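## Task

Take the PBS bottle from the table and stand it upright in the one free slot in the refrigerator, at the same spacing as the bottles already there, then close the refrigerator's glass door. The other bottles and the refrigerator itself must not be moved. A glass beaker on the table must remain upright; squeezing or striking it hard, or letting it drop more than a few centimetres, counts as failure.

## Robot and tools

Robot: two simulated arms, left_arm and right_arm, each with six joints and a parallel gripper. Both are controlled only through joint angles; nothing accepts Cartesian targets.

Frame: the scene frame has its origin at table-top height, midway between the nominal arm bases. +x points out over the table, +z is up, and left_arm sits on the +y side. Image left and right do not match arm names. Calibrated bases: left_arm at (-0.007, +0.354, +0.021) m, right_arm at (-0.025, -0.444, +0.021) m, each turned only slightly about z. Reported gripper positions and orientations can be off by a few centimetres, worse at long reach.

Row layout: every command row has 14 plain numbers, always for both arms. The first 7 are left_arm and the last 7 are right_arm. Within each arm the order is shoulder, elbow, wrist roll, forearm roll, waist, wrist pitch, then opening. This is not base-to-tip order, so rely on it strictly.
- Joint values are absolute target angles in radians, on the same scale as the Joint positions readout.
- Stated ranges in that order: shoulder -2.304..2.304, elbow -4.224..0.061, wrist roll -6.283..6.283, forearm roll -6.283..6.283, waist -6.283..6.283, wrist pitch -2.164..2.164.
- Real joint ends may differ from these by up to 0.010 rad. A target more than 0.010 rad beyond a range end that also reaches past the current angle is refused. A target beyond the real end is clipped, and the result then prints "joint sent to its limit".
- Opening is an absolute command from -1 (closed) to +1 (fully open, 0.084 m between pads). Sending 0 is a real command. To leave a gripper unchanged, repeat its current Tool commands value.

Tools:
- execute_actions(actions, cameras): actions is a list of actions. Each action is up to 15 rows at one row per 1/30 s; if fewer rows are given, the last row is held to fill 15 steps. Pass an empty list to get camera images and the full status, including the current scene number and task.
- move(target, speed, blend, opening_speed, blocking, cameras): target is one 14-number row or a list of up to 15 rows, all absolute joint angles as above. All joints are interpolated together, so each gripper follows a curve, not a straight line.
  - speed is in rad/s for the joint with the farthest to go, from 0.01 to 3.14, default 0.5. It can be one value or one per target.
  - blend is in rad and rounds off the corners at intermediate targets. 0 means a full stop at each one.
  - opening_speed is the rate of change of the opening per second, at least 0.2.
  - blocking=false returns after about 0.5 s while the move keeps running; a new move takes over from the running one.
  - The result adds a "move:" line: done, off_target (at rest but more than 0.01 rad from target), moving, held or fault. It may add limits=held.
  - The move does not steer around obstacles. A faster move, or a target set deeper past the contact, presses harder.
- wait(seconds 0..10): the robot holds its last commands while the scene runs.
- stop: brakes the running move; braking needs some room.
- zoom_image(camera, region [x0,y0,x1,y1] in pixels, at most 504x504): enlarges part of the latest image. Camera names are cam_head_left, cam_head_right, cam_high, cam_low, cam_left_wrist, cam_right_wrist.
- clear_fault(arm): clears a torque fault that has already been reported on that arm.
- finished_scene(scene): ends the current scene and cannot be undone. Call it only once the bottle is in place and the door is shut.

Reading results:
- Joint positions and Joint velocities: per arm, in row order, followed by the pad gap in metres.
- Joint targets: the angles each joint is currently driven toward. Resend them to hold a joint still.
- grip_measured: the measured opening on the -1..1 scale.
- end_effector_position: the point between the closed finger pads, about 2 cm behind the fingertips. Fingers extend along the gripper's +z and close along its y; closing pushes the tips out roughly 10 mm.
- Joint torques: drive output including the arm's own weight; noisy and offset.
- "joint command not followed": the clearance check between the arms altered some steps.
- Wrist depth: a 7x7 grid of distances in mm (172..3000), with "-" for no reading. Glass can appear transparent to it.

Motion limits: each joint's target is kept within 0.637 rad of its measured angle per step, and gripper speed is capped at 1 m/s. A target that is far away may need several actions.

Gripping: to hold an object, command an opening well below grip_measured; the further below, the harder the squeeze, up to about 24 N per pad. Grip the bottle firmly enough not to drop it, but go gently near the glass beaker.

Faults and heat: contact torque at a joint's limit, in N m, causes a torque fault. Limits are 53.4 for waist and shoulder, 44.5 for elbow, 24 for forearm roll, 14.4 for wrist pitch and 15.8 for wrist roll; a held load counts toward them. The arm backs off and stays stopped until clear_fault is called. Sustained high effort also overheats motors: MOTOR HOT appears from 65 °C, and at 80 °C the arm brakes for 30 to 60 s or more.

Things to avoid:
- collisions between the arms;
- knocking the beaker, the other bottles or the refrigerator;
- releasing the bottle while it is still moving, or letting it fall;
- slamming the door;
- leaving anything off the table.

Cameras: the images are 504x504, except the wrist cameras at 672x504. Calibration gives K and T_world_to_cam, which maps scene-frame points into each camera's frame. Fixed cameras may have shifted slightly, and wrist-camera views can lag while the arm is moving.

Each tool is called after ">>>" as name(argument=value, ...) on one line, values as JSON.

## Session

>>> execute_actions(actions=[])

Scene clock: 0.00 s.
left_arm: end_effector_position=(+0.1400, -0.0095, +0.2156) grip_measured=+1.00 end_effector_quat_wxyz=(-0.334, +0.902, +0.085, +0.260) | right_arm: end_effector_position=(+0.2960, -0.8244, +0.1131) grip_measured=+1.00 end_effector_quat_wxyz=(-0.419, -0.005, +0.903, -0.094)
Joint names: [shoulder, elbow, wrist roll, forearm roll, waist, wrist pitch]
Joint positions: left_arm=[-0.601 -0.999 -2.071 0.524 -1.504 -1.207 0.084] | right_arm=[-0.948 -1.311 3.07 -0.665 -0.56 -1.157 0.084]
Joint velocities: within noise
Joint torques (N m): no reading
Motor temperatures (°C): left_arm=[23 25 28 23 24 26] | right_arm=[22 26 29 25 25 27]
Wrist depth (mm): cam_left_wrist=[- 490 548 581 496 423 380 / - 1046 552 527 484 441 448 / 2935 909 704 608 536 479 433 / 659 726 663 566 498 445 405 / 844 691 590 513 461 418 376 / 743 625 540 473 426 391 355 / 659 563 492 438 399 366 335] | cam_right_wrist=[2294 - - 637 607 571 536 / 2228 2727 551 532 502 476 453 / 2145 2448 460 442 421 403 387 / 2044 427 402 385 370 360 347 / 1893 358 357 343 331 320 309 / 1657 320 314 304 294 285 277 / - 295 286 276 268 262 255]
Joint targets: left_arm=[-0.601 -0.999 -2.071 0.524 -1.504 -1.207] | right_arm=[-0.948 -1.311 3.070 -0.665 -0.560 -1.157]
Tool commands: left_gripper/opening=+1.0 right_gripper/opening=+1.0
camera_calibration:
cam_left_wrist: T_world_to_cam=[[0.317972, -0.752881, -0.57625, 0.107682], [-0.844195, 0.0518183, -0.533525, 0.300129], [0.431541, 0.656114, -0.619102, 0.211956], [0, 0, 0, 1]] pos_world=[0.12766, -0.0735477, 0.353401]
cam_right_wrist: T_world_to_cam=[[-0.0735674, 0.982634, -0.170349, 0.879069], [0.660299, -0.0800176, -0.746727, -0.112711], [-0.74739, -0.167416, -0.642946, 0.287441], [0, 0, 0, 1]] pos_world=[0.353924, -0.824699, 0.250394]

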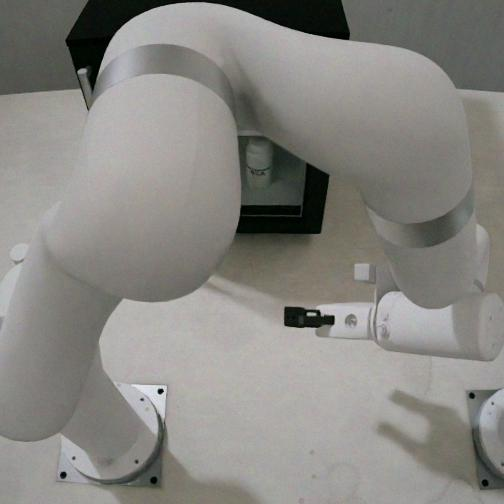

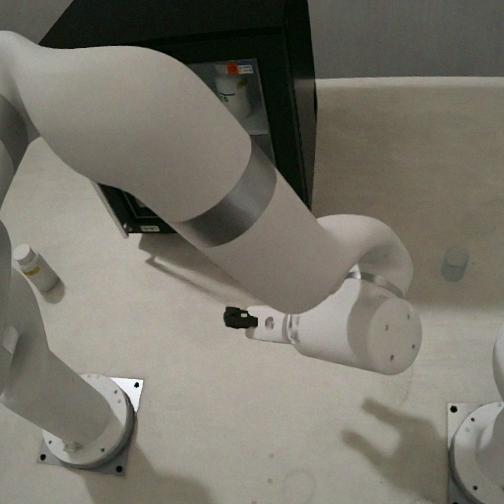

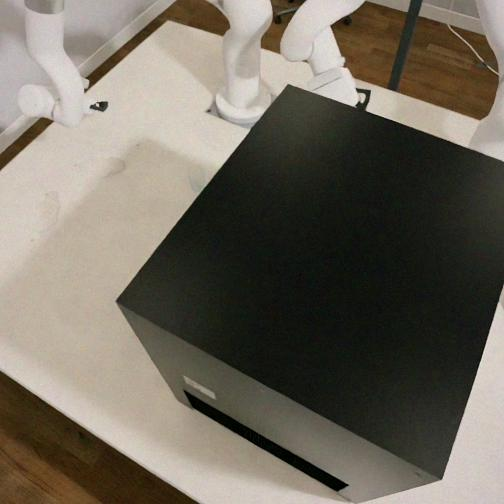

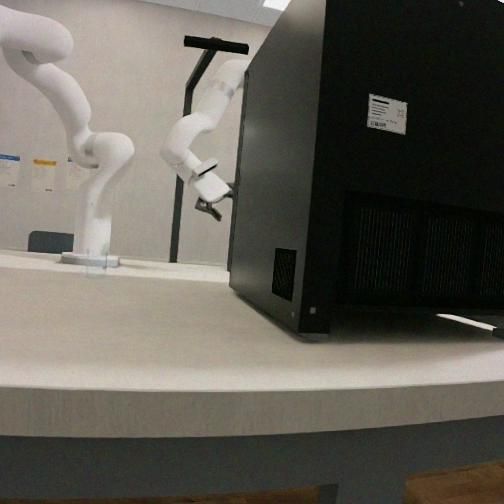

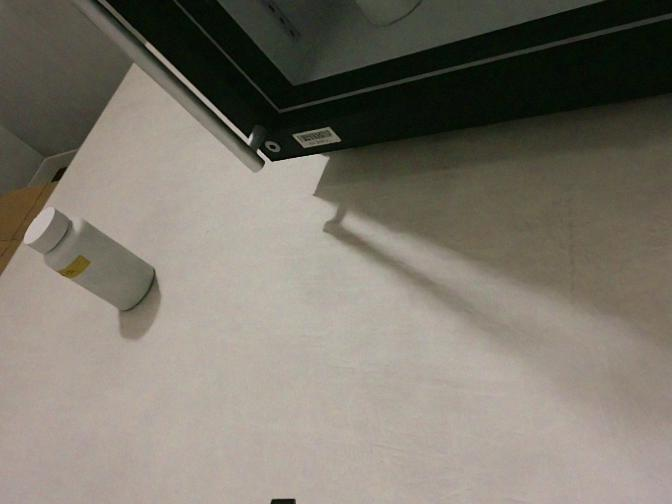

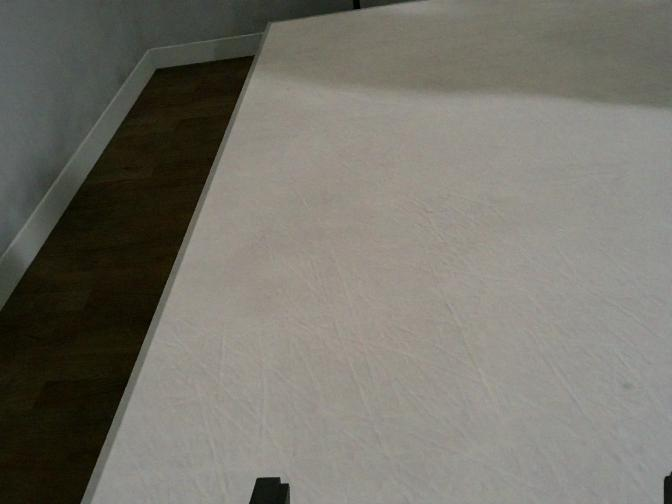

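>>> move(target=[[0.5,-1.6,-2.3,0,-1.5,-1.0,1,-0.5,-1.5,3.1,-0.3,-0.4,-1.0,1],[0.5,-1.6,-3.0,0,-0.1,-1.0,1,-0.3,-1.9,3.143,0,0.2,-1.2,1],[0.131,-1.263,-3.14,0,0.0,-1.394,1,-0.3,-2.0,3.143,0,0.5,-1.2,1]], speed=1.0, blend=0.1, cameras=["cam_left_wrist","cam_head_right","cam_head_left"])

>>> zoom_image(camera="cam_head_left", region=[20, 0, 360, 280])

Scene clock: 7.43 s.
left_arm: end_effector_position=(+0.3880, +0.3624, +0.6003) grip_measured=+1.00 end_effector_quat_wxyz=(+0.000, -0.009, +1.000, +0.000) | right_arm: end_effector_position=(+0.5422, -0.1560, +0.7469) grip_measured=+1.00 end_effector_quat_wxyz=(+0.241, -0.225, +0.943, +0.058)
Joint names: [shoulder, elbow, wrist roll, forearm roll, waist, wrist pitch]
Joint positions: left_arm=[0.131 -1.263 -3.14 0 0 -1.394 0.084] | right_arm=[-0.3 -2 3.143 0 0.5 -1.2 0.084]
Joint torques (N m): left_arm=[4.96 -12.04 -0.95 -1.29 11.15 -3.35] | right_arm=[31.29 -20.76 1.82 5.91 7 -1.38]
Wrist depth (mm): cam_left_wrist=[741 739 736 715 735 733 735 / 742 742 737 739 735 730 730 / 738 739 738 737 736 736 732 / 745 735 739 733 732 735 732 / 736 741 735 735 735 731 728 / 651 649 650 647 732 732 730 / 645 647 644 - 731 731 728] | cam_right_wrist=[781 785 785 784 743 471 785 / 832 831 838 825 611 423 321 / 886 887 889 863 514 375 310 / 931 935 936 763 460 346 324 / 1732 1795 984 624 431 348 348 / 1550 1677 1790 526 383 376 378 / 1397 1499 1578 469 401 402 403]
Joint targets: left_arm=[0.131 -1.263 -3.140 0.000 0.000 -1.394] | right_arm=[-0.300 -2.000 3.143 0.000 0.500 -1.200]
move: done
camera_calibration:
cam_left_wrist: T_world_to_cam=[[-0.00110934, 0.999893, -0.0146076, -0.318069], [0.99964, 0.000717034, -0.0268344, -0.305627], [-0.026821, -0.0146321, -0.999533, 0.748386], [0, 0, 0, 1]] pos_world=[0.325237, 0.329205, 0.735189]
Images, in order (width x height): cam_head_left 504x504, cam_head_right 504x504, cam_left_wrist 672x504.

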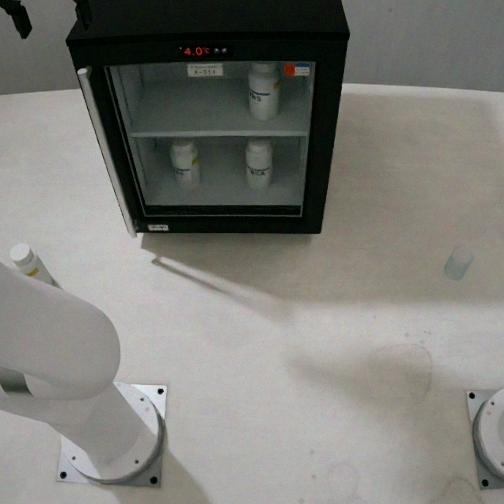

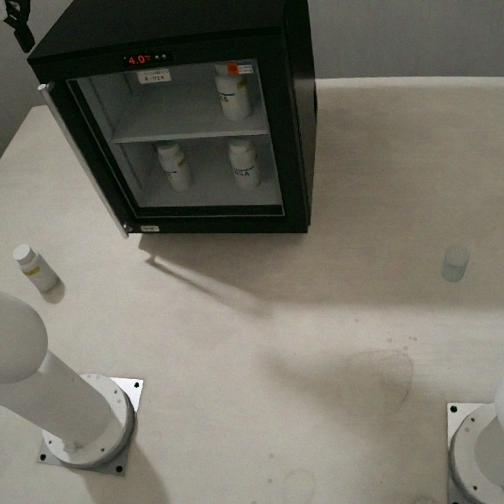

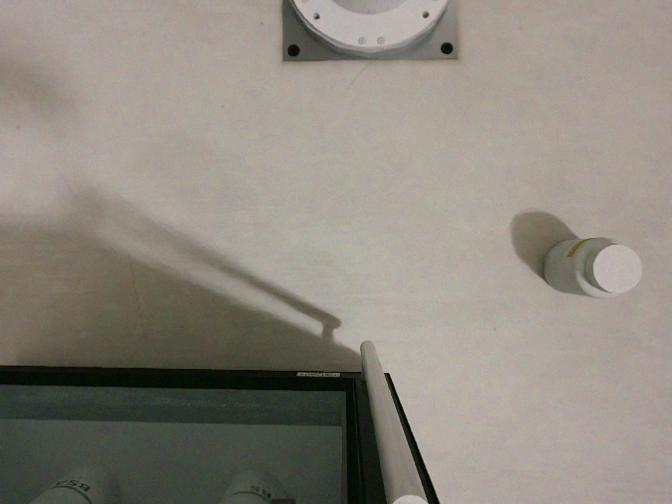

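Scaled by 1.482 from the camera's 504x504 image, which has a finer 720x720 frame.

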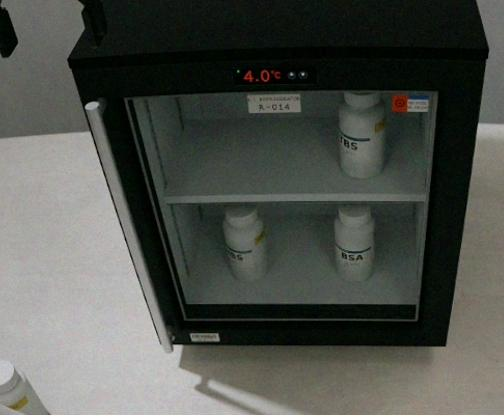

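>>> move(target=[[0.089,-1.236,-3.164,0,-0.0224,-1.325,1,-0.3,-2.0,3.143,0,0.5,-1.2,-1],[0.0913,-1.073,-3.164,0,-0.0224,-1.1643,1,-0.3,-2.0,3.143,0,0.5,-1.2,-1]], speed=0.4, cameras=["cam_left_wrist"])

>>> move(target=[0.0913,-1.073,-3.164,0,-0.0224,-1.1643,-1,-0.3,-2.0,3.143,0,0.5,-1.2,-1], opening_speed=2, cameras=["cam_left_wrist"])

Scene clock: 25.80 s.
left_arm: end_effector_position=(+0.4084, +0.3536, +0.4986) grip_measured=+1.00 end_effector_quat_wxyz=(+0.000, -0.010, +1.000, +0.000) | right_arm: end_effector_position=(+0.5422, -0.1559, +0.7469) grip_measured=-1.00 end_effector_quat_wxyz=(+0.241, -0.225, +0.942, +0.058)
Joint names: [shoulder, elbow, wrist roll, forearm roll, waist, wrist pitch]
Joint positions: left_arm=[0.091 -1.073 -3.164 0 -0.022 -1.164 0.084] | right_arm=[-0.3 -2 3.143 0 0.5 -1.2 0]
Joint torques (N m): left_arm=[30.93 -13.03 -0.92 -0.72 -9.8 2.94] | right_arm=[10.18 -17.63 1.87 3.42 7.16 -0.6]
Wrist depth (mm): cam_left_wrist=[640 637 636 634 633 631 634 / 638 636 635 633 633 631 629 / 637 634 633 634 632 631 631 / 634 636 632 633 630 631 541 / 637 636 634 635 630 629 625 / 548 546 546 546 631 629 626 / 544 543 541 - 276 627 631] | cam_right_wrist=[780 783 786 787 742 473 782 / 831 836 836 829 611 424 321 / 882 882 890 864 516 376 309 / 931 936 943 763 461 347 324 / 1745 1813 998 626 431 348 348 / 1553 1698 1776 526 385 377 378 / 1411 1513 1645 468 393 403 404]
Joint targets: left_arm=[0.091 -1.073 -3.164 0.000 -0.022 -1.164] | right_arm=[-0.300 -2.000 3.143 0.000 0.500 -1.200]
move: done
camera_calibration:
cam_left_wrist: T_world_to_cam=[[-0.00281097, 0.99989, -0.0145892, -0.309963], [0.999631, 0.00241552, -0.0270528, -0.329144], [-0.0270146, -0.0146598, -0.999528, 0.647221], [0, 0, 0, 1]] pos_world=[0.345636, 0.320212, 0.633489]
Images, in order (width x height): cam_left_wrist 672x504.

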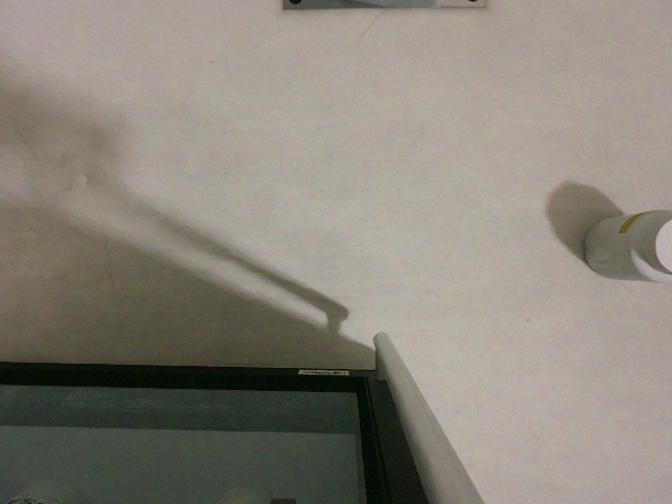

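Scene clock: 27.00 s.
left_arm: end_effector_position=(+0.4084, +0.3533, +0.4985) grip_measured=-0.67 end_effector_quat_wxyz=(+0.000, -0.010, +1.000, +0.000) | right_arm: end_effector_position=(+0.5422, -0.1559, +0.7469) grip_measured=-1.00 end_effector_quat_wxyz=(+0.241, -0.225, +0.942, +0.058)
Joint names: [shoulder, elbow, wrist roll, forearm roll, waist, wrist pitch]
Joint positions: left_arm=[0.091 -1.073 -3.164 0 -0.023 -1.164 0.015] | right_arm=[-0.3 -2 3.143 0 0.5 -1.2 0]
Joint torques (N m): left_arm=[27.75 -17.39 -0.92 8.23 14.26 0.39] | right_arm=[11.15 -16.02 1.82 2.37 8.15 -0.39]
Wrist depth (mm): cam_left_wrist=[641 636 637 638 637 631 631 / 638 636 634 636 632 631 627 / 637 638 634 633 631 631 629 / 638 636 636 633 630 630 542 / 636 636 633 631 631 630 629 / 549 548 548 543 630 627 626 / 544 544 543 - 303 629 625] | cam_right_wrist=[782 785 784 789 739 473 785 / 832 830 838 821 611 424 321 / 888 889 889 865 517 377 307 / 931 937 941 760 462 347 324 / 1728 1795 988 627 430 348 348 / 1543 1677 1795 525 384 375 378 / 1405 1516 1638 468 392 402 405]
Joint targets: left_arm=[0.091 -1.073 -3.164 0.000 -0.022 -1.164] | right_arm=[-0.300 -2.000 3.143 0.000 0.500 -1.200]
move: done
camera_calibration:
cam_left_wrist: T_world_to_cam=[[-0.00251382, 0.999886, -0.0148926, -0.309673], [0.999635, 0.00211179, -0.0269502, -0.329115], [-0.0269157, -0.0149549, -0.999526, 0.647177], [0, 0, 0, 1]] pos_world=[0.345636, 0.320011, 0.633389]
Images, in order (width x height): cam_left_wrist 672x504.

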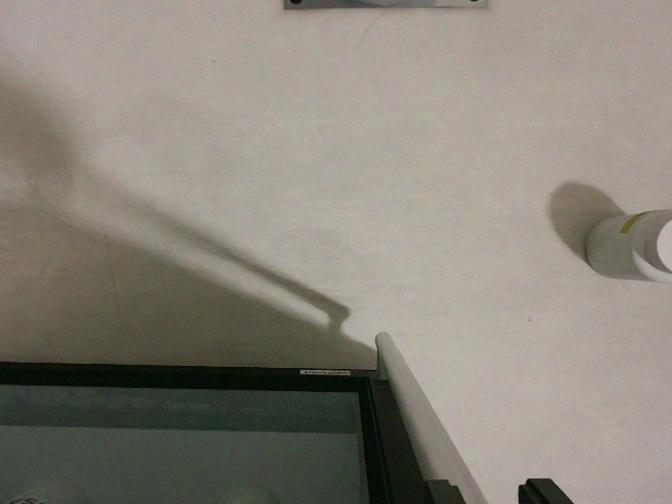

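>>> move(target=[[0.2210,-0.9603,-3.317,0,-0.0438,-1.1813,-1,-0.3,-2.0,3.143,0,0.5,-1.2,-1],[0.35,-0.8623,-3.497,0,-0.0931,-1.2123,-1,-0.3,-2.0,3.143,0,0.5,-1.2,-1],[0.472,-0.7827,-3.716,0,-0.1809,-1.2547,-1,-0.3,-2.0,3.143,0,0.5,-1.2,-1],[0.5199,-0.7545,-3.825,0,-0.2338,-1.2744,-1,-0.3,-2.0,3.143,0,0.5,-1.2,-1],[0.6059,-0.7083,-4.096,0,-0.3838,-1.3142,-1,-0.3,-2.0,3.143,0,0.5,-1.2,-1],[0.6626,-0.6808,-4.468,0,-0.6164,-1.3434,-1,-0.3,-2.0,3.143,0,0.5,-1.2,-1]], speed=0.22, blend=0.004, cameras=["cam_head_left"])

>>> move(target=[0.6626,-0.6808,-4.468,0,-0.6164,-1.3434,-1,-0.5422,-2.034,3.143,0,1.047,-0.9918,-1], speed=0.5, cameras=["cam_head_left","cam_right_wrist"])

Scene clock: 36.70 s.
left_arm: end_effector_position=(+0.1672, +0.2365, +0.4984) grip_measured=-0.67 end_effector_quat_wxyz=(+0.001, -0.357, +0.934, -0.002) | right_arm: end_effector_position=(+0.5422, -0.1559, +0.7469) grip_measured=-1.00 end_effector_quat_wxyz=(+0.241, -0.225, +0.942, +0.058)
Joint names: [shoulder, elbow, wrist roll, forearm roll, waist, wrist pitch]
Joint positions: left_arm=[0.663 -0.681 -4.468 0 -0.616 -1.339 0.015] | right_arm=[-0.3 -2 3.143 0 0.5 -1.2 0]
Joint torques (N m): left_arm=[13.16 0.65 -1.11 1.07 -8.38 -20.15] | right_arm=[11.17 -11.38 1.88 -3.01 7.28 1.05]
Wrist depth (mm): cam_left_wrist=[642 641 637 635 634 630 629 / 641 640 637 634 633 632 628 / 639 640 637 634 630 626 627 / 640 636 636 633 633 597 441 / 639 636 634 633 630 597 427 / 552 548 547 546 627 627 626 / 633 635 633 - 282 625 627] | cam_right_wrist=[782 783 787 785 743 474 364 / 828 834 837 828 609 427 311 / 887 888 893 859 515 377 312 / 931 934 940 765 462 348 324 / 1736 1813 992 625 432 348 349 / 1557 1690 1785 527 384 376 377 / 1397 1513 1630 469 392 403 404]
Joint targets: left_arm=[0.663 -0.681 -4.468 0.000 -0.616 -1.343] | right_arm=[-0.300 -2.000 3.143 0.000 0.500 -1.200]
move: done
Images, in order (width x height): cam_head_left 504x504.

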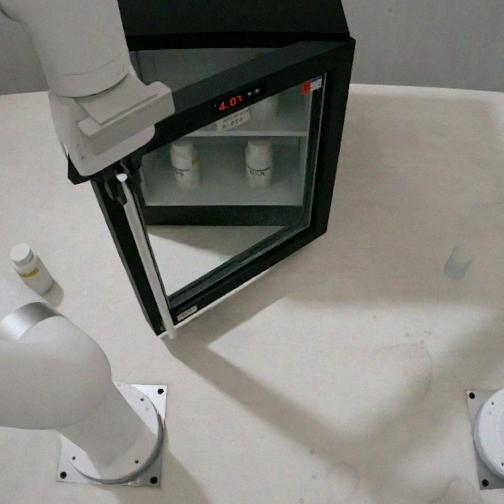

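Scene clock: 38.33 s.
left_arm: end_effector_position=(+0.1672, +0.2365, +0.4984) grip_measured=-0.67 end_effector_quat_wxyz=(+0.001, -0.357, +0.934, -0.002) | right_arm: end_effector_position=(+0.3728, +0.1984, +0.6208) grip_measured=-1.00 end_effector_quat_wxyz=(+0.216, -0.471, +0.847, +0.121)
Joint names: [shoulder, elbow, wrist roll, forearm roll, waist, wrist pitch]
Joint positions: left_arm=[0.663 -0.681 -4.468 0 -0.616 -1.339 0.015] | right_arm=[-0.542 -2.034 3.143 0 1.047 -0.992 0]
Joint torques (N m): left_arm=[13.04 0.64 -1.07 0.31 -8.41 -20.1] | right_arm=[18.28 -21.76 1.86 -3.16 5.82 2.57]
Wrist depth (mm): cam_left_wrist=[643 639 638 634 634 629 631 / 641 640 635 634 635 629 630 / 641 639 636 636 632 631 629 / 640 634 636 634 632 597 442 / 639 635 633 633 630 599 427 / 549 549 548 546 630 628 626 / 634 631 632 - 282 626 625] | cam_right_wrist=[389 - - - - - - / 387 534 626 - - 174 174 / 434 443 637 735 773 773 180 / 177 466 476 657 801 799 820 / 187 192 501 554 864 848 850 / 199 204 434 459 930 937 943 / 217 218 218 394 977 997 2199]
Joint targets: left_arm=[0.663 -0.681 -4.468 0.000 -0.616 -1.343] | right_arm=[-0.542 -2.034 3.143 0.000 1.047 -0.992]
move: done
camera_calibration:
cam_right_wrist: T_world_to_cam=[[-0.84508, 0.534453, 0.0141452, 0.228183], [0.471515, 0.732569, 0.490934, -0.561655], [0.252018, 0.421548, -0.871082, 0.494614], [0, 0, 0, 1]] pos_world=[0.33301, 0.0809946, 0.703357]
Images, in order (width x height): cam_head_left 504x504, cam_right_wrist 672x504.

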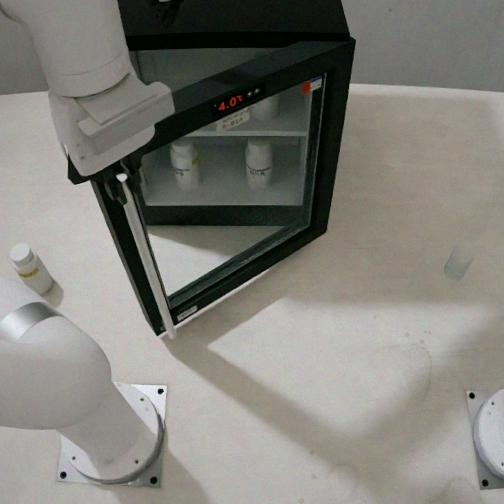

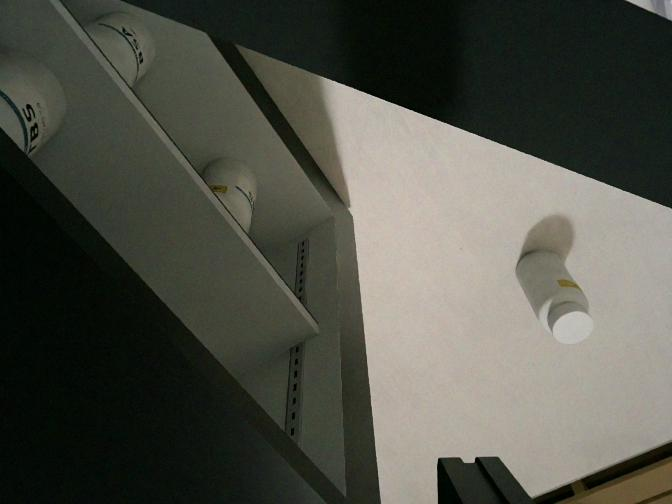

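>>> move(target=[[0.6626,-0.6808,-4.468,0,-0.6164,-1.3434,-1,-0.4978,-1.7456,3.143,0,1.047,-0.7478,-1],[0.6626,-0.6808,-4.468,0,-0.6164,-1.3434,-1,-0.4159,-1.6337,3.143,0,1.0594,-0.7178,-1],[0.6626,-0.6808,-4.468,0,-0.6164,-1.3434,1,-0.4159,-1.6337,3.143,0,1.0594,-0.7178,-1],[0.5901,-0.9934,-4.46,0,-0.6164,-1.5835,1,-0.4159,-1.6337,3.143,0,1.0594,-0.7178,-1]], speed=0.4, cameras=["cam_head_left"])

>>> move(target=[[0.6,-1.2,-3.6,0,-0.2,-1.3,1,-0.2531,-1.425,3.143,0,1.0977,-0.6719,-1],[0.5,-1.3,-2.6,0.3,0.4,-0.8,1,-0.1047,-1.2535,3.143,0,1.1189,-0.6488,-1],[0.4,-1.2,-1.4,0.8,1.0,-0.2,1,0.0471,-1.0955,3.143,0,1.117,-0.6426,-1],[0.0,-1.0,0.26,1.8,1.5,0.6,1,0.0471,-1.0955,3.143,0,1.117,-0.6426,-1],[-0.9178,-0.6633,0.2574,1.7872,1.4932,1.2444,1,0.0471,-1.0955,3.143,0,1.117,-0.6426,-1]], speed=0.8, blend=0.02, cameras=["cam_head_left","cam_head_right","cam_left_wrist"])

Scene clock: 46.13 s.
left_arm: end_effector_position=(+0.1646, +0.2382, +0.6202) grip_measured=+1.00 end_effector_quat_wxyz=(+0.000, -0.353, +0.936, +0.000) | right_arm: end_effector_position=(+0.3500, +0.1788, +0.5210) grip_measured=-1.00 end_effector_quat_wxyz=(+0.215, -0.476, +0.844, +0.122)
Joint names: [shoulder, elbow, wrist roll, forearm roll, waist, wrist pitch]
Joint positions: left_arm=[0.59 -0.993 -4.46 0 -0.616 -1.583 0.084] | right_arm=[-0.416 -1.634 3.143 0 1.059 -0.718 0]
Joint torques (N m): left_arm=[-13.55 -25.04 1.03 0.33 -8.86 -3.28] | right_arm=[22.84 -13.93 1.69 -2.22 6.39 -1.92]
Wrist depth (mm): cam_left_wrist=[759 764 758 756 759 755 757 / 758 765 756 759 755 755 755 / 762 758 759 754 757 755 353 / 758 756 755 755 753 629 376 / 760 757 755 753 753 719 456 / 698 754 671 669 747 751 428 / 667 758 755 - 748 747 749] | cam_right_wrist=[- 563 570 575 494 567 566 / - - - 599 609 507 407 / - - - - - 641 354 / - - - - - - - / - - - - - - - / - - - - - - - / 446 - - - - - -]
Joint targets: left_arm=[0.590 -0.993 -4.460 0.000 -0.616 -1.583] | right_arm=[-0.416 -1.634 3.143 0.000 1.059 -0.718]
move: done
Images, in order (width x height): cam_head_left 504x504.

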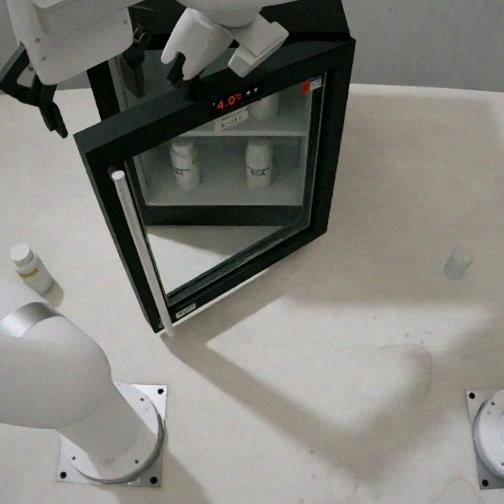

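Scene clock: 53.90 s.
left_arm: end_effector_position=(+0.2352, +0.6209, +0.1089) grip_measured=+1.00 end_effector_quat_wxyz=(+0.106, +0.781, -0.138, +0.599) | right_arm: end_effector_position=(+0.2309, +0.0421, +0.5199) grip_measured=-1.00 end_effector_quat_wxyz=(+0.212, -0.500, +0.830, +0.128)
Joint names: [shoulder, elbow, wrist roll, forearm roll, waist, wrist pitch]
Joint positions: left_arm=[-0.918 -0.663 0.257 1.787 1.493 1.244 0.084] | right_arm=[0.047 -1.095 3.143 0 1.117 -0.643 0]
Joint torques (N m): left_arm=[23.78 3.12 -0.95 -1.52 -10.43 5.51] | right_arm=[28.51 -11.3 0.64 6.41 -6.93 -0.82]
Wrist depth (mm): cam_left_wrist=[1408 1465 1539 1604 650 496 420 / 1446 1509 1564 1626 664 503 431 / 1487 1553 1634 1649 679 513 447 / 856 845 837 825 700 522 460 / 620 611 609 - 221 506 472 / 453 451 450 219 207 219 439 / 377 376 373 223 206 217 366] | cam_right_wrist=[569 518 491 491 573 574 579 / 438 604 610 608 602 593 - / 538 626 627 - - - - / - - - - - - - / - - - - - - - / - - - - - - - / - - - - - - -]
Joint targets: left_arm=[-0.918 -0.663 0.257 1.787 1.493 1.244] | right_arm=[0.047 -1.096 3.143 0.000 1.117 -0.643]
move: done
camera_calibration:
cam_left_wrist: T_world_to_cam=[[-0.332709, -0.942803, -0.0206907, 0.701038], [-0.212673, 0.0963902, -0.972357, 0.162433], [0.918736, -0.319111, -0.232579, 0.140002], [0, 0, 0, 1]] pos_world=[0.139161, 0.68996, 0.205009]
Images, in order (width x height): cam_head_left 504x504, cam_head_right 504x504, cam_left_wrist 672x504.

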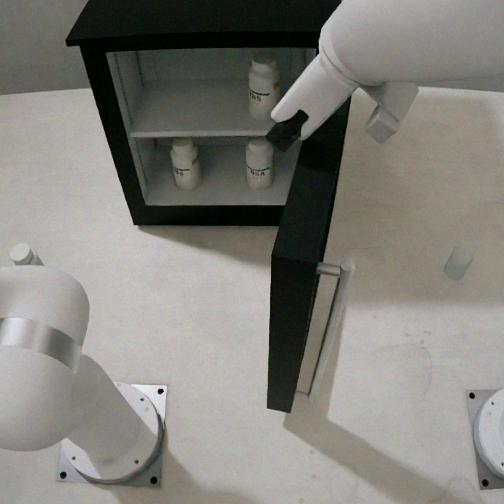

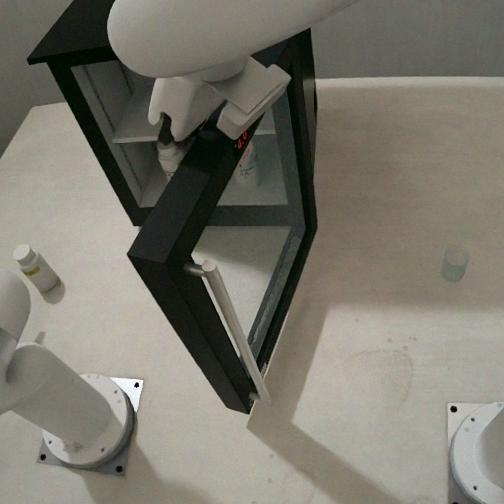

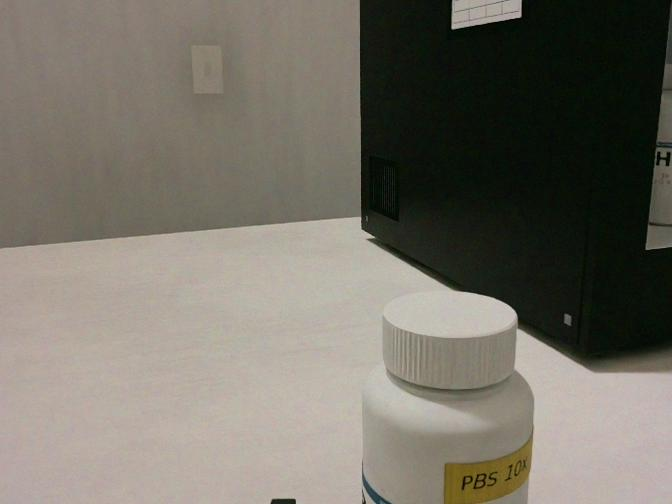

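>>> move(target=[[-0.9944,-0.6696,0.3355,1.4853,1.1966,1.3229,1,0.0471,-1.0955,3.143,0,1.117,-0.6426,-1],[-0.9944,-0.6696,0.3355,1.4853,1.1966,1.3229,-0.6,0.0471,-1.0955,3.143,0,1.117,-0.6426,-1]], speed=0.2, opening_speed=1.0, cameras=["cam_left_wrist"])

Scene clock: 60.83 s.
left_arm: end_effector_position=(+0.3304, +0.5852, +0.0829) grip_measured=+0.39 end_effector_quat_wxyz=(+0.107, +0.781, -0.140, +0.599) | right_arm: end_effector_position=(+0.2309, +0.0421, +0.5199) grip_measured=-1.00 end_effector_quat_wxyz=(+0.212, -0.500, +0.830, +0.128)
Joint names: [shoulder, elbow, wrist roll, forearm roll, waist, wrist pitch]
Joint positions: left_arm=[-0.994 -0.67 0.336 1.485 1.197 1.323 0.061] | right_arm=[0.047 -1.096 3.143 0 1.117 -0.643 0]
Joint torques (N m): left_arm=[26.18 -9.54 1 -0.94 -8.34 2.81] | right_arm=[29.05 -11.33 0.02 6.82 -6.26 -1.7]
Wrist depth (mm): cam_left_wrist=[1327 1386 1455 1499 568 435 364 / 1356 1422 1480 1529 582 442 370 / 1394 1455 1516 1571 594 452 375 / 754 742 737 726 613 457 381 / 542 537 537 532 529 465 388 / 397 396 - - - - 375 / 330 312 - - - - 322] | cam_right_wrist=[566 518 490 490 573 576 578 / 437 607 606 608 601 593 - / 539 625 629 - - - - / - - - - - - - / - - - - - - - / - - - - - - - / - - - - - - -]
Joint targets: left_arm=[-0.994 -0.670 0.336 1.485 1.197 1.323] | right_arm=[0.047 -1.096 3.143 0.000 1.117 -0.643]
move: done
camera_calibration:
cam_left_wrist: T_world_to_cam=[[-0.337424, -0.941127, -0.0206202, 0.699108], [-0.212027, 0.0973241, -0.972406, 0.160195], [0.917164, -0.323741, -0.232384, 0.0383754], [0, 0, 0, 1]] pos_world=[0.234665, 0.654782, 0.179108]
Images, in order (width x height): cam_left_wrist 672x504.

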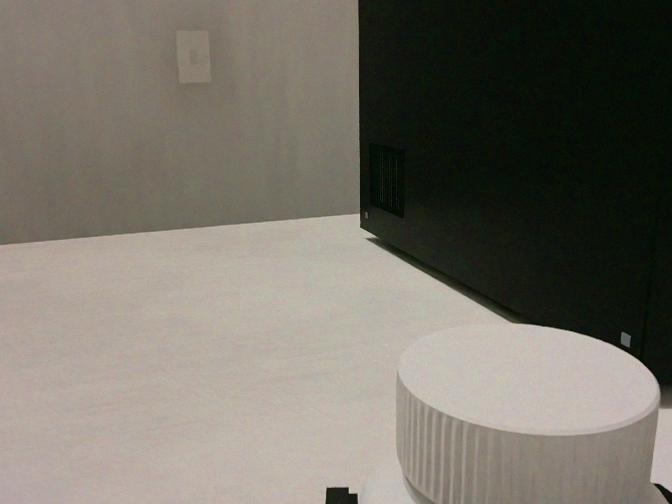

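>>> move(target=[[-0.354,-0.4695,-0.1194,1.6014,1.2016,1.3106,-0.6,0.0471,-1.0955,3.143,0,1.117,-0.6426,-1],[0.5,-0.26,-0.7,1.6,0.85,0.9,-0.6,0.0471,-1.0955,3.143,0,1.117,-0.6426,-1],[0.9667,-0.2182,-1.2277,1.38,0.3,0.4613,-0.6,0.0471,-1.0955,3.143,0,1.117,-0.6426,-1]], speed=0.5, blend=0.1, cameras=[])

>>> move(target=[0.5588,-0.0803,0.5156,-0.925,-0.691,0.851,-0.6,0.0471,-1.0955,3.143,0,1.117,-0.6426,-1], speed=0.6, cameras=["cam_head_left","cam_left_wrist"])

Scene clock: 71.57 s.
left_arm: end_effector_position=(+0.3504, +0.3603, +0.5221) grip_measured=+0.39 end_effector_quat_wxyz=(+0.045, +0.791, -0.059, +0.607) | right_arm: end_effector_position=(+0.2309, +0.0421, +0.5199) grip_measured=-1.00 end_effector_quat_wxyz=(+0.212, -0.500, +0.830, +0.128)
Joint names: [shoulder, elbow, wrist roll, forearm roll, waist, wrist pitch]
Joint positions: left_arm=[0.967 -0.218 -1.228 1.38 0.3 0.461 0.061] | right_arm=[0.047 -1.095 3.143 0 1.117 -0.643 0]
Joint torques (N m): left_arm=[5.23 -15.74 -1.01 -2.65 -10.28 -2.14] | right_arm=[28.74 -10.54 -0.61 6.16 -5.18 -1.66]
Wrist depth (mm): cam_left_wrist=[1372 1383 1417 1446 1468 1509 1529 / 1408 1417 1446 1477 1516 1550 1574 / 1440 1455 1490 625 611 600 485 / 1483 1513 1523 314 312 309 306 / 1509 1536 - 250 248 247 245 / 1539 - - - - - 527 / 1593 - - - - - 537] | cam_right_wrist=[568 517 490 492 575 577 577 / 437 604 606 607 602 594 - / 537 623 627 - - - - / - - - - - - - / - - - - - - - / - - - - - - - / - - - - - - -]
Joint targets: left_arm=[0.967 -0.218 -1.228 1.380 0.300 0.461] | right_arm=[0.047 -1.096 3.143 0.000 1.117 -0.643]
move: done
No camera images: "cameras" was empty.

Scene clock: 76.00 s.
left_arm: end_effector_position=(+0.3608, +0.2503, +0.4002) grip_measured=+0.39 end_effector_quat_wxyz=(+0.000, +0.793, +0.000, +0.609) | right_arm: end_effector_position=(+0.2309, +0.0421, +0.5199) grip_measured=-1.00 end_effector_quat_wxyz=(+0.212, -0.500, +0.830, +0.128)
Joint names: [shoulder, elbow, wrist roll, forearm roll, waist, wrist pitch]
Joint positions: left_arm=[0.559 -0.08 0.516 -0.925 -0.691 0.851 0.061] | right_arm=[0.047 -1.095 3.143 0 1.117 -0.643 0]
Joint torques (N m): left_arm=[-10.73 -12.42 1.02 -1.07 -9.73 5.87] | right_arm=[29.33 -10.99 -0.8 6.35 -5.28 -1.55]
Wrist depth (mm): cam_left_wrist=[229 228 228 227 227 226 224 / - 234 234 232 232 231 231 / - 241 315 443 444 441 440 / - 247 314 456 453 452 452 / - 255 265 466 465 465 466 / - 262 - - - - 449 / - 269 - - - - 376] | cam_right_wrist=[568 517 490 490 576 577 578 / 437 606 606 608 600 595 - / 539 626 627 - - - - / - - - - - - - / - - - - - - - / - - - - - - - / - - - - - - -]
Joint targets: left_arm=[0.559 -0.080 0.516 -0.925 -0.691 0.851] | right_arm=[0.047 -1.096 3.143 0.000 1.117 -0.643]
move: done
camera_calibration:
cam_left_wrist: T_world_to_cam=[[0.00974876, -0.999744, -0.0204092, 0.290017], [-0.232899, 0.0175787, -0.972342, 0.535124], [0.972452, 0.0142324, -0.232668, -0.128651], [0, 0, 0, 1]] pos_world=[0.246909, 0.282367, 0.49631]
Images, in order (width x height): cam_head_left 504x504, cam_left_wrist 672x504.

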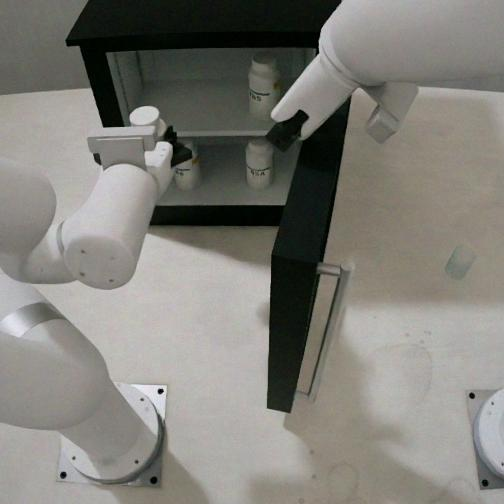

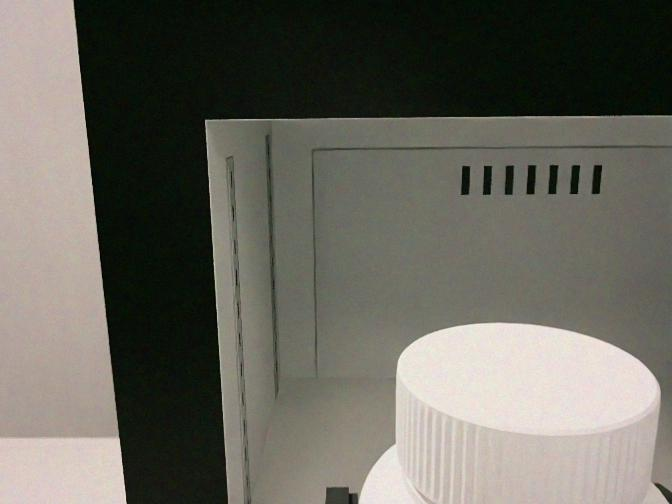

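>>> move(target=[[0.2064,-0.2736,0.2561,-0.559,-0.4586,0.8847,-0.6,0.0471,-1.0955,3.143,0,1.117,-0.6426,-1],[-0.0902,-0.5272,0.1809,-0.423,-0.3598,0.902,-0.6,0.0471,-1.0955,3.143,0,1.117,-0.6426,-1],[-0.1345,-0.5194,0.1546,-0.4072,-0.3598,0.9496,-0.6,0.0471,-1.0955,3.143,0,1.117,-0.6426,-1]], speed=[0.3,0.3,0.06], blend=[0.03,0,0], cameras=["cam_head_left","cam_left_wrist"])

Scene clock: 82.00 s.
left_arm: end_effector_position=(+0.5608, +0.2375, +0.3703) grip_measured=+0.39 end_effector_quat_wxyz=(+0.000, +0.793, +0.000, +0.609) | right_arm: end_effector_position=(+0.2309, +0.0421, +0.5199) grip_measured=-1.00 end_effector_quat_wxyz=(+0.212, -0.500, +0.830, +0.128)
Joint names: [shoulder, elbow, wrist roll, forearm roll, waist, wrist pitch]
Joint positions: left_arm=[-0.134 -0.52 0.155 -0.407 -0.36 0.95 0.061] | right_arm=[0.047 -1.095 3.143 0 1.117 -0.643 0]
Joint torques (N m): left_arm=[2.48 -2.6 -1.07 1.61 11.62 0.8] | right_arm=[28.3 -11.53 -0.68 6.52 -4.75 -1.59]
Wrist depth (mm): cam_left_wrist=[- 196 230 230 229 228 228 / - 209 236 235 234 234 233 / - 208 243 241 241 240 240 / - 210 249 248 247 247 246 / - 210 256 253 253 252 253 / - 210 - - - - 260 / - 209 - - - - 267] | cam_right_wrist=[568 517 490 491 574 574 576 / 437 604 606 609 600 594 - / 538 626 627 - - - - / - - - - - - - / - - - - - - - / - - - - - - - / - - - - - - -]
Joint targets: left_arm=[-0.135 -0.519 0.155 -0.407 -0.360 0.950] | right_arm=[0.047 -1.096 3.143 0.000 1.117 -0.643]
move: done
camera_calibration:
cam_left_wrist: T_world_to_cam=[[0.0100381, -0.999738, -0.0205698, 0.274602], [-0.23182, 0.0176838, -0.972598, 0.55234], [0.972707, 0.0145315, -0.231582, -0.330547], [0, 0, 0, 1]] pos_world=[0.446812, 0.269566, 0.466305]
Images, in order (width x height): cam_head_left 504x504, cam_left_wrist 672x504.

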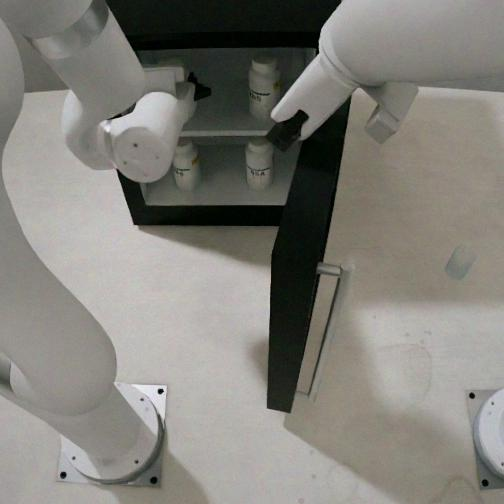

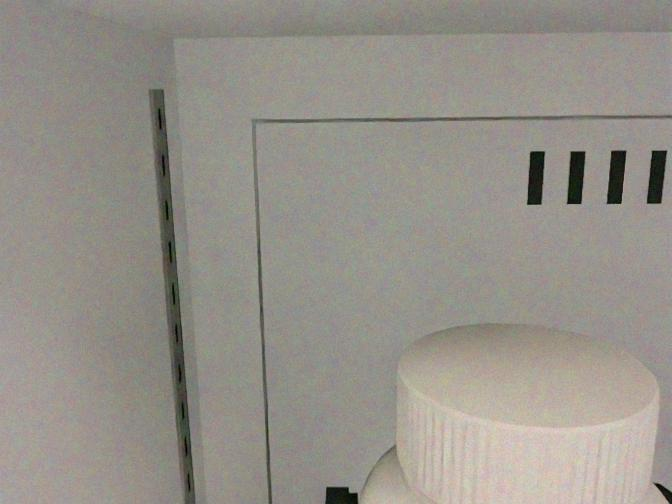

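Light contact (pitch 0.8 vs ~6). Release and back out.

>>> move(target=[-0.1345,-0.5194,0.1546,-0.4072,-0.3598,0.9496,1,0.0471,-1.0955,3.143,0,1.117,-0.6426,-1], opening_speed=0.7)

>>> move(target=[[0.2064,-0.2736,0.2561,-0.559,-0.4586,0.8847,1,0.0471,-1.0955,3.143,0,1.117,-0.6426,-1],[0.5588,-0.0803,0.5156,-0.925,-0.691,0.851,1,0.0471,-1.0955,3.143,0,1.117,-0.6426,-1]], speed=0.3, blend=0.03, cameras=["cam_head_left","cam_left_wrist"])

>>> zoom_image(camera="cam_head_left", region=[120, 20, 320, 220])

Scene clock: 89.37 s.
left_arm: end_effector_position=(+0.5607, +0.2376, +0.3699) grip_measured=+1.00 end_effector_quat_wxyz=(+0.000, +0.793, +0.000, +0.609) | right_arm: end_effector_position=(+0.2309, +0.0421, +0.5199) grip_measured=-1.00 end_effector_quat_wxyz=(+0.212, -0.500, +0.830, +0.128)
Joint names: [shoulder, elbow, wrist roll, forearm roll, waist, wrist pitch]
Joint positions: left_arm=[-0.135 -0.519 0.155 -0.407 -0.36 0.95 0.084] | right_arm=[0.047 -1.095 3.143 0 1.117 -0.643 0]
Joint torques (N m): left_arm=[35.26 -23.4 0.2 2.23 8.23 5.54] | right_arm=[27.78 -13.71 -0.74 6.15 -3.75 -1.57]
Wrist depth (mm): cam_left_wrist=[- 207 230 230 229 229 228 / - 209 236 235 235 234 233 / - 208 242 242 241 240 239 / - 210 250 248 247 247 246 / - 209 256 254 253 252 253 / - 209 - - - - 260 / - 209 - - - - 268] | cam_right_wrist=[568 516 492 491 573 575 579 / 438 605 607 610 600 593 - / 540 626 626 - - - - / - - - - - - - / - - - - - - - / - - - - - - - / - - - - - - -]
Joint targets: left_arm=[-0.135 -0.519 0.155 -0.407 -0.360 0.950] | right_arm=[0.047 -1.096 3.143 0.000 1.117 -0.643]
move: done

Scene clock: 92.23 s.
left_arm: end_effector_position=(+0.3609, +0.2503, +0.4001) grip_measured=+1.00 end_effector_quat_wxyz=(+0.000, +0.793, +0.000, +0.609) | right_arm: end_effector_position=(+0.2309, +0.0421, +0.5199) grip_measured=-1.00 end_effector_quat_wxyz=(+0.212, -0.500, +0.830, +0.128)
Joint names: [shoulder, elbow, wrist roll, forearm roll, waist, wrist pitch]
Joint positions: left_arm=[0.559 -0.08 0.516 -0.925 -0.691 0.851 0.084] | right_arm=[0.047 -1.095 3.143 0 1.117 -0.643 0]
Joint torques (N m): left_arm=[11.37 -11.58 0.95 -1.19 -10.08 -0.98] | right_arm=[25.75 -15.94 -0.8 6.55 -2.55 -1.41]
Wrist depth (mm): cam_left_wrist=[229 228 227 227 226 226 225 / - 234 233 232 232 232 231 / - 241 315 443 443 440 440 / - 248 313 455 319 453 453 / - 255 312 471 303 464 467 / - 262 307 455 308 452 452 / - 270 306 359 319 378 376] | cam_right_wrist=[567 517 489 490 574 577 577 / 438 606 606 609 601 595 - / 538 621 627 - - - - / - - - - - - - / - - - - - - - / - - - - - - - / - - - - - - -]
Joint targets: left_arm=[0.559 -0.080 0.516 -0.925 -0.691 0.851] | right_arm=[0.047 -1.096 3.143 0.000 1.117 -0.643]
move: done
camera_calibration:
cam_left_wrist: T_world_to_cam=[[0.00984617, -0.999743, -0.0204343, 0.290004], [-0.232925, 0.0175801, -0.972336, 0.53515], [0.972445, 0.0143334, -0.232692, -0.128763], [0, 0, 0, 1]] pos_world=[0.247009, 0.282367, 0.49631]
Images, in order (width x height): cam_head_left 504x504, cam_left_wrist 672x504.

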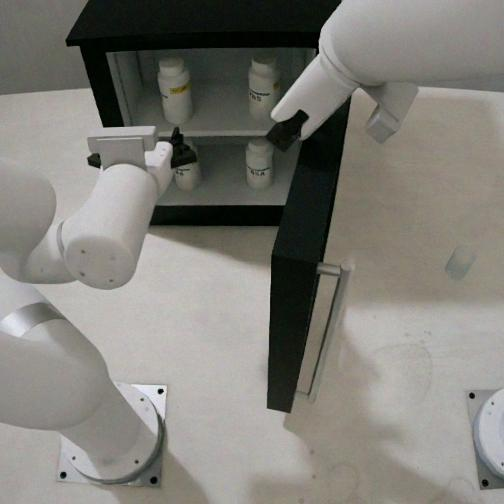

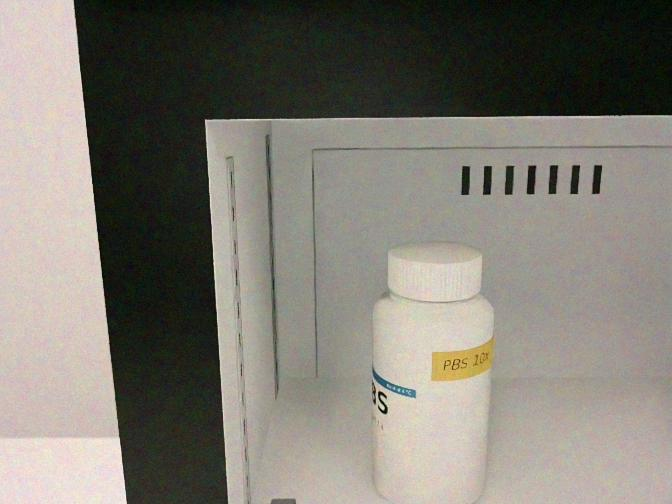

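Scaled by 2.520 from the camera's 504x504 image, which has a finer 720x720 frame.

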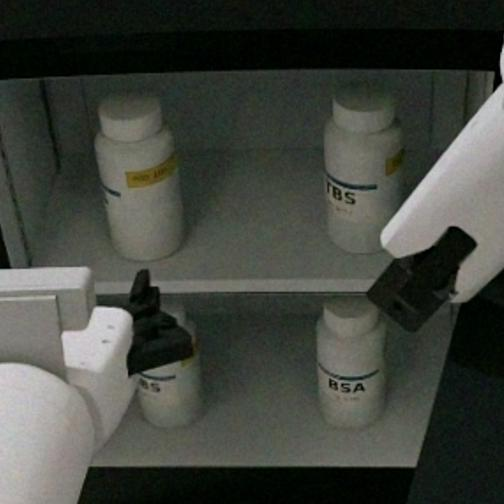

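Well placed. Close the door.

>>> move(target=[[0.9667,-0.2182,-1.2277,1.38,0.3,0.4613,1,0.0471,-1.0955,3.143,0,1.117,-0.6426,-1],[0.8,-0.8,-1.2,1.2,0.7,0.3,1,-0.1047,-1.2535,3.143,0,1.1189,-0.6488,-1],[0.8,-0.8,-1.2,1.2,0.7,0.3,1,-0.2531,-1.425,3.143,0,1.0977,-0.6719,-1],[0.8,-0.8,-1.2,1.2,0.7,0.3,1,-0.4159,-1.6337,3.143,0,1.0594,-0.7178,-1],[0.8,-0.8,-1.2,1.2,0.7,0.3,1,-0.5261,-1.787,3.143,0,1.0089,-0.7609,-1]], speed=[0.8,0.5,0.35,0.35,0.35], blend=0.02, cameras=["cam_head_left"])

>>> move(target=[[0.8,-0.8,-1.2,1.2,0.7,0.3,1,-0.6004,-2.1675,3.143,0,1.0089,-1.0671,-1],[0.8,-0.8,-1.2,1.2,0.7,0.3,1,-0.3,-2.2,3.143,0,0.7,-1.2,-1]], speed=0.8)

>>> wait(seconds=1.5, cameras=["cam_head_left","cam_head_right"])

Scene clock: 101.07 s.
left_arm: end_effector_position=(+0.3191, +0.5508, +0.8524) grip_measured=+1.00 end_effector_quat_wxyz=(-0.172, +0.644, +0.136, +0.733) | right_arm: end_effector_position=(+0.4022, +0.1907, +0.5209) grip_measured=-1.00 end_effector_quat_wxyz=(+0.218, -0.455, +0.856, +0.116)
Joint names: [shoulder, elbow, wrist roll, forearm roll, waist, wrist pitch]
Joint positions: left_arm=[0.8 -0.8 -1.2 1.2 0.7 0.3 0.084] | right_arm=[-0.526 -1.787 3.143 0 1.009 -0.761 0]
Joint torques (N m): left_arm=[-18.41 -26.44 0.97 -2.09 11.36 -2.32] | right_arm=[20.2 -23.79 -0.8 6.63 -5.46 -1.44]
Wrist depth (mm): cam_left_wrist=[2397 2213 2032 1888 1719 1638 1509 / 2364 2165 2026 1847 1698 1600 1480 / 2302 2132 1991 1813 1681 1574 1471 / 2264 2093 1940 1795 1661 1557 1446 / 2257 2044 1919 1772 1645 1526 1428 / 2199 2032 1888 1719 1607 1503 1414 / 2138 1996 1823 1706 1593 1474 1391] | cam_right_wrist=[- - - 571 492 574 579 / - - - - 601 516 446 / - - - - - - 387 / - - - - - - - / - - - - - - - / - - - - - - - / 399 280 - - - - -]
Joint targets: left_arm=[0.800 -0.800 -1.200 1.200 0.700 0.300] | right_arm=[-0.526 -1.787 3.143 0.000 1.009 -0.761]
move: done
Images, in order (width x height): cam_head_left 504x504.

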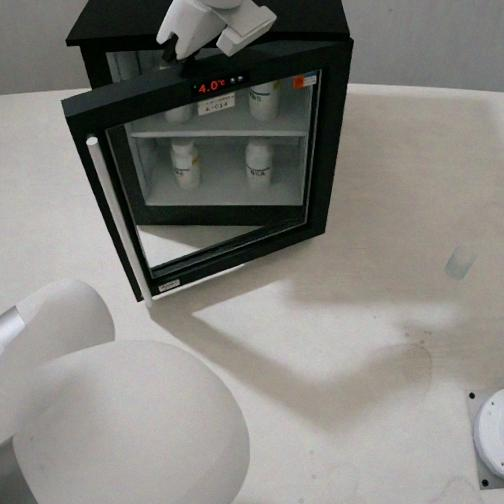

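Scene clock: 103.13 s.
left_arm: end_effector_position=(+0.3191, +0.5508, +0.8524) grip_measured=+1.00 end_effector_quat_wxyz=(-0.172, +0.644, +0.136, +0.733) | right_arm: end_effector_position=(+0.4674, -0.0541, +0.8504) grip_measured=-1.00 end_effector_quat_wxyz=(+0.324, -0.308, +0.887, +0.113)
Joint names: [shoulder, elbow, wrist roll, forearm roll, waist, wrist pitch]
Joint positions: left_arm=[0.8 -0.8 -1.2 1.2 0.7 0.3 0.084] | right_arm=[-0.3 -2.2 3.143 0 0.7 -1.2 0]
Joint torques (N m): left_arm=[-18.31 -26.64 1.03 -2.09 10.77 -2.28] | right_arm=[34.04 -19.34 -0.85 6.16 -5.68 -1.21]
Wrist depth (mm): cam_left_wrist=[2431 2199 2020 1862 1728 1611 1487 / 2372 2145 2002 1838 1715 1596 1480 / 2294 2132 1991 1818 1686 1560 1455 / 2271 2080 1951 1799 1642 1564 1446 / 2271 2093 1908 1758 1642 1523 1440 / 2185 2008 1882 1736 1619 1513 1434 / 2185 1979 1867 1732 1600 1490 1386] | cam_right_wrist=[903 907 716 378 363 832 920 / 965 969 523 395 397 407 761 / 1785 757 447 437 438 439 452 / 1653 542 469 471 475 476 478 / 1503 526 526 529 531 533 536 / 1337 578 601 603 608 609 - / 1348 1449 647 675 657 2474 -]
Joint targets: left_arm=[0.800 -0.800 -1.200 1.200 0.700 0.300] | right_arm=[-0.300 -2.200 3.143 0.000 0.700 -1.200]
move: done

Scene clock: 104.63 s.
left_arm: end_effector_position=(+0.3191, +0.5508, +0.8524) grip_measured=+1.00 end_effector_quat_wxyz=(-0.172, +0.644, +0.136, +0.733) | right_arm: end_effector_position=(+0.4674, -0.0541, +0.8505) grip_measured=-1.00 end_effector_quat_wxyz=(+0.324, -0.308, +0.887, +0.113)
Joint names: [shoulder, elbow, wrist roll, forearm roll, waist, wrist pitch]
Joint positions: left_arm=[0.8 -0.8 -1.2 1.2 0.7 0.3 0.084] | right_arm=[-0.3 -2.2 3.143 0 0.7 -1.2 0]
Joint torques (N m): left_arm=[-18.58 -26.47 0.96 -2.19 10.85 -2.29] | right_arm=[34.74 -19.01 -0.74 5.95 -8.67 -1.41]
Wrist depth (mm): cam_left_wrist=[2422 2192 2032 1893 1715 1607 1509 / 2372 2165 2020 1852 1719 1593 1509 / 2333 2125 1985 1813 1677 1574 1462 / 2302 2093 1940 1781 1681 1557 1455 / 2220 2026 1924 1741 1645 1516 1431 / 2192 2008 1882 1728 1611 1499 1414 / 2145 1991 1838 1702 1593 1487 1402] | cam_right_wrist=[906 909 720 379 365 832 922 / 972 974 524 397 398 407 771 / 1804 757 448 436 439 440 452 / 1681 542 470 471 474 476 478 / 1509 526 528 528 532 534 536 / 1335 581 601 603 608 610 - / 1343 1449 645 675 655 2431 -]
Joint targets: left_arm=[0.800 -0.800 -1.200 1.200 0.700 0.300] | right_arm=[-0.300 -2.200 3.143 0.000 0.700 -1.200]
Tool commands: left_gripper/opening=+1.0 right_gripper/opening=-1.0
wait: 1.50 s; at rest by 0.17 s
Images, in order (width x height): cam_head_left 504x504, cam_head_right 504x504.

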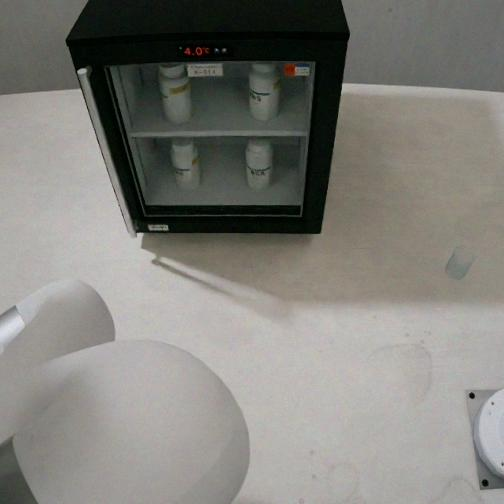

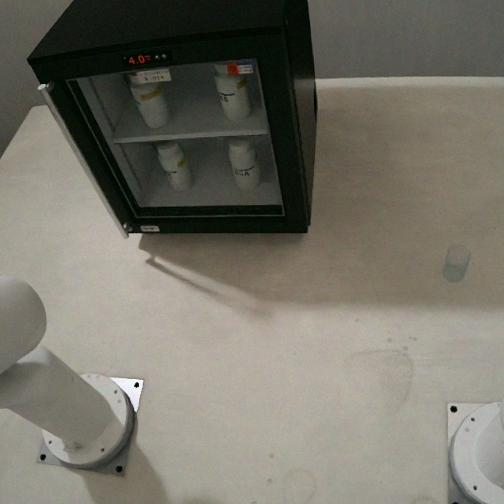

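>>> finished_scene(scene=2)

The scene is finished: the task was done.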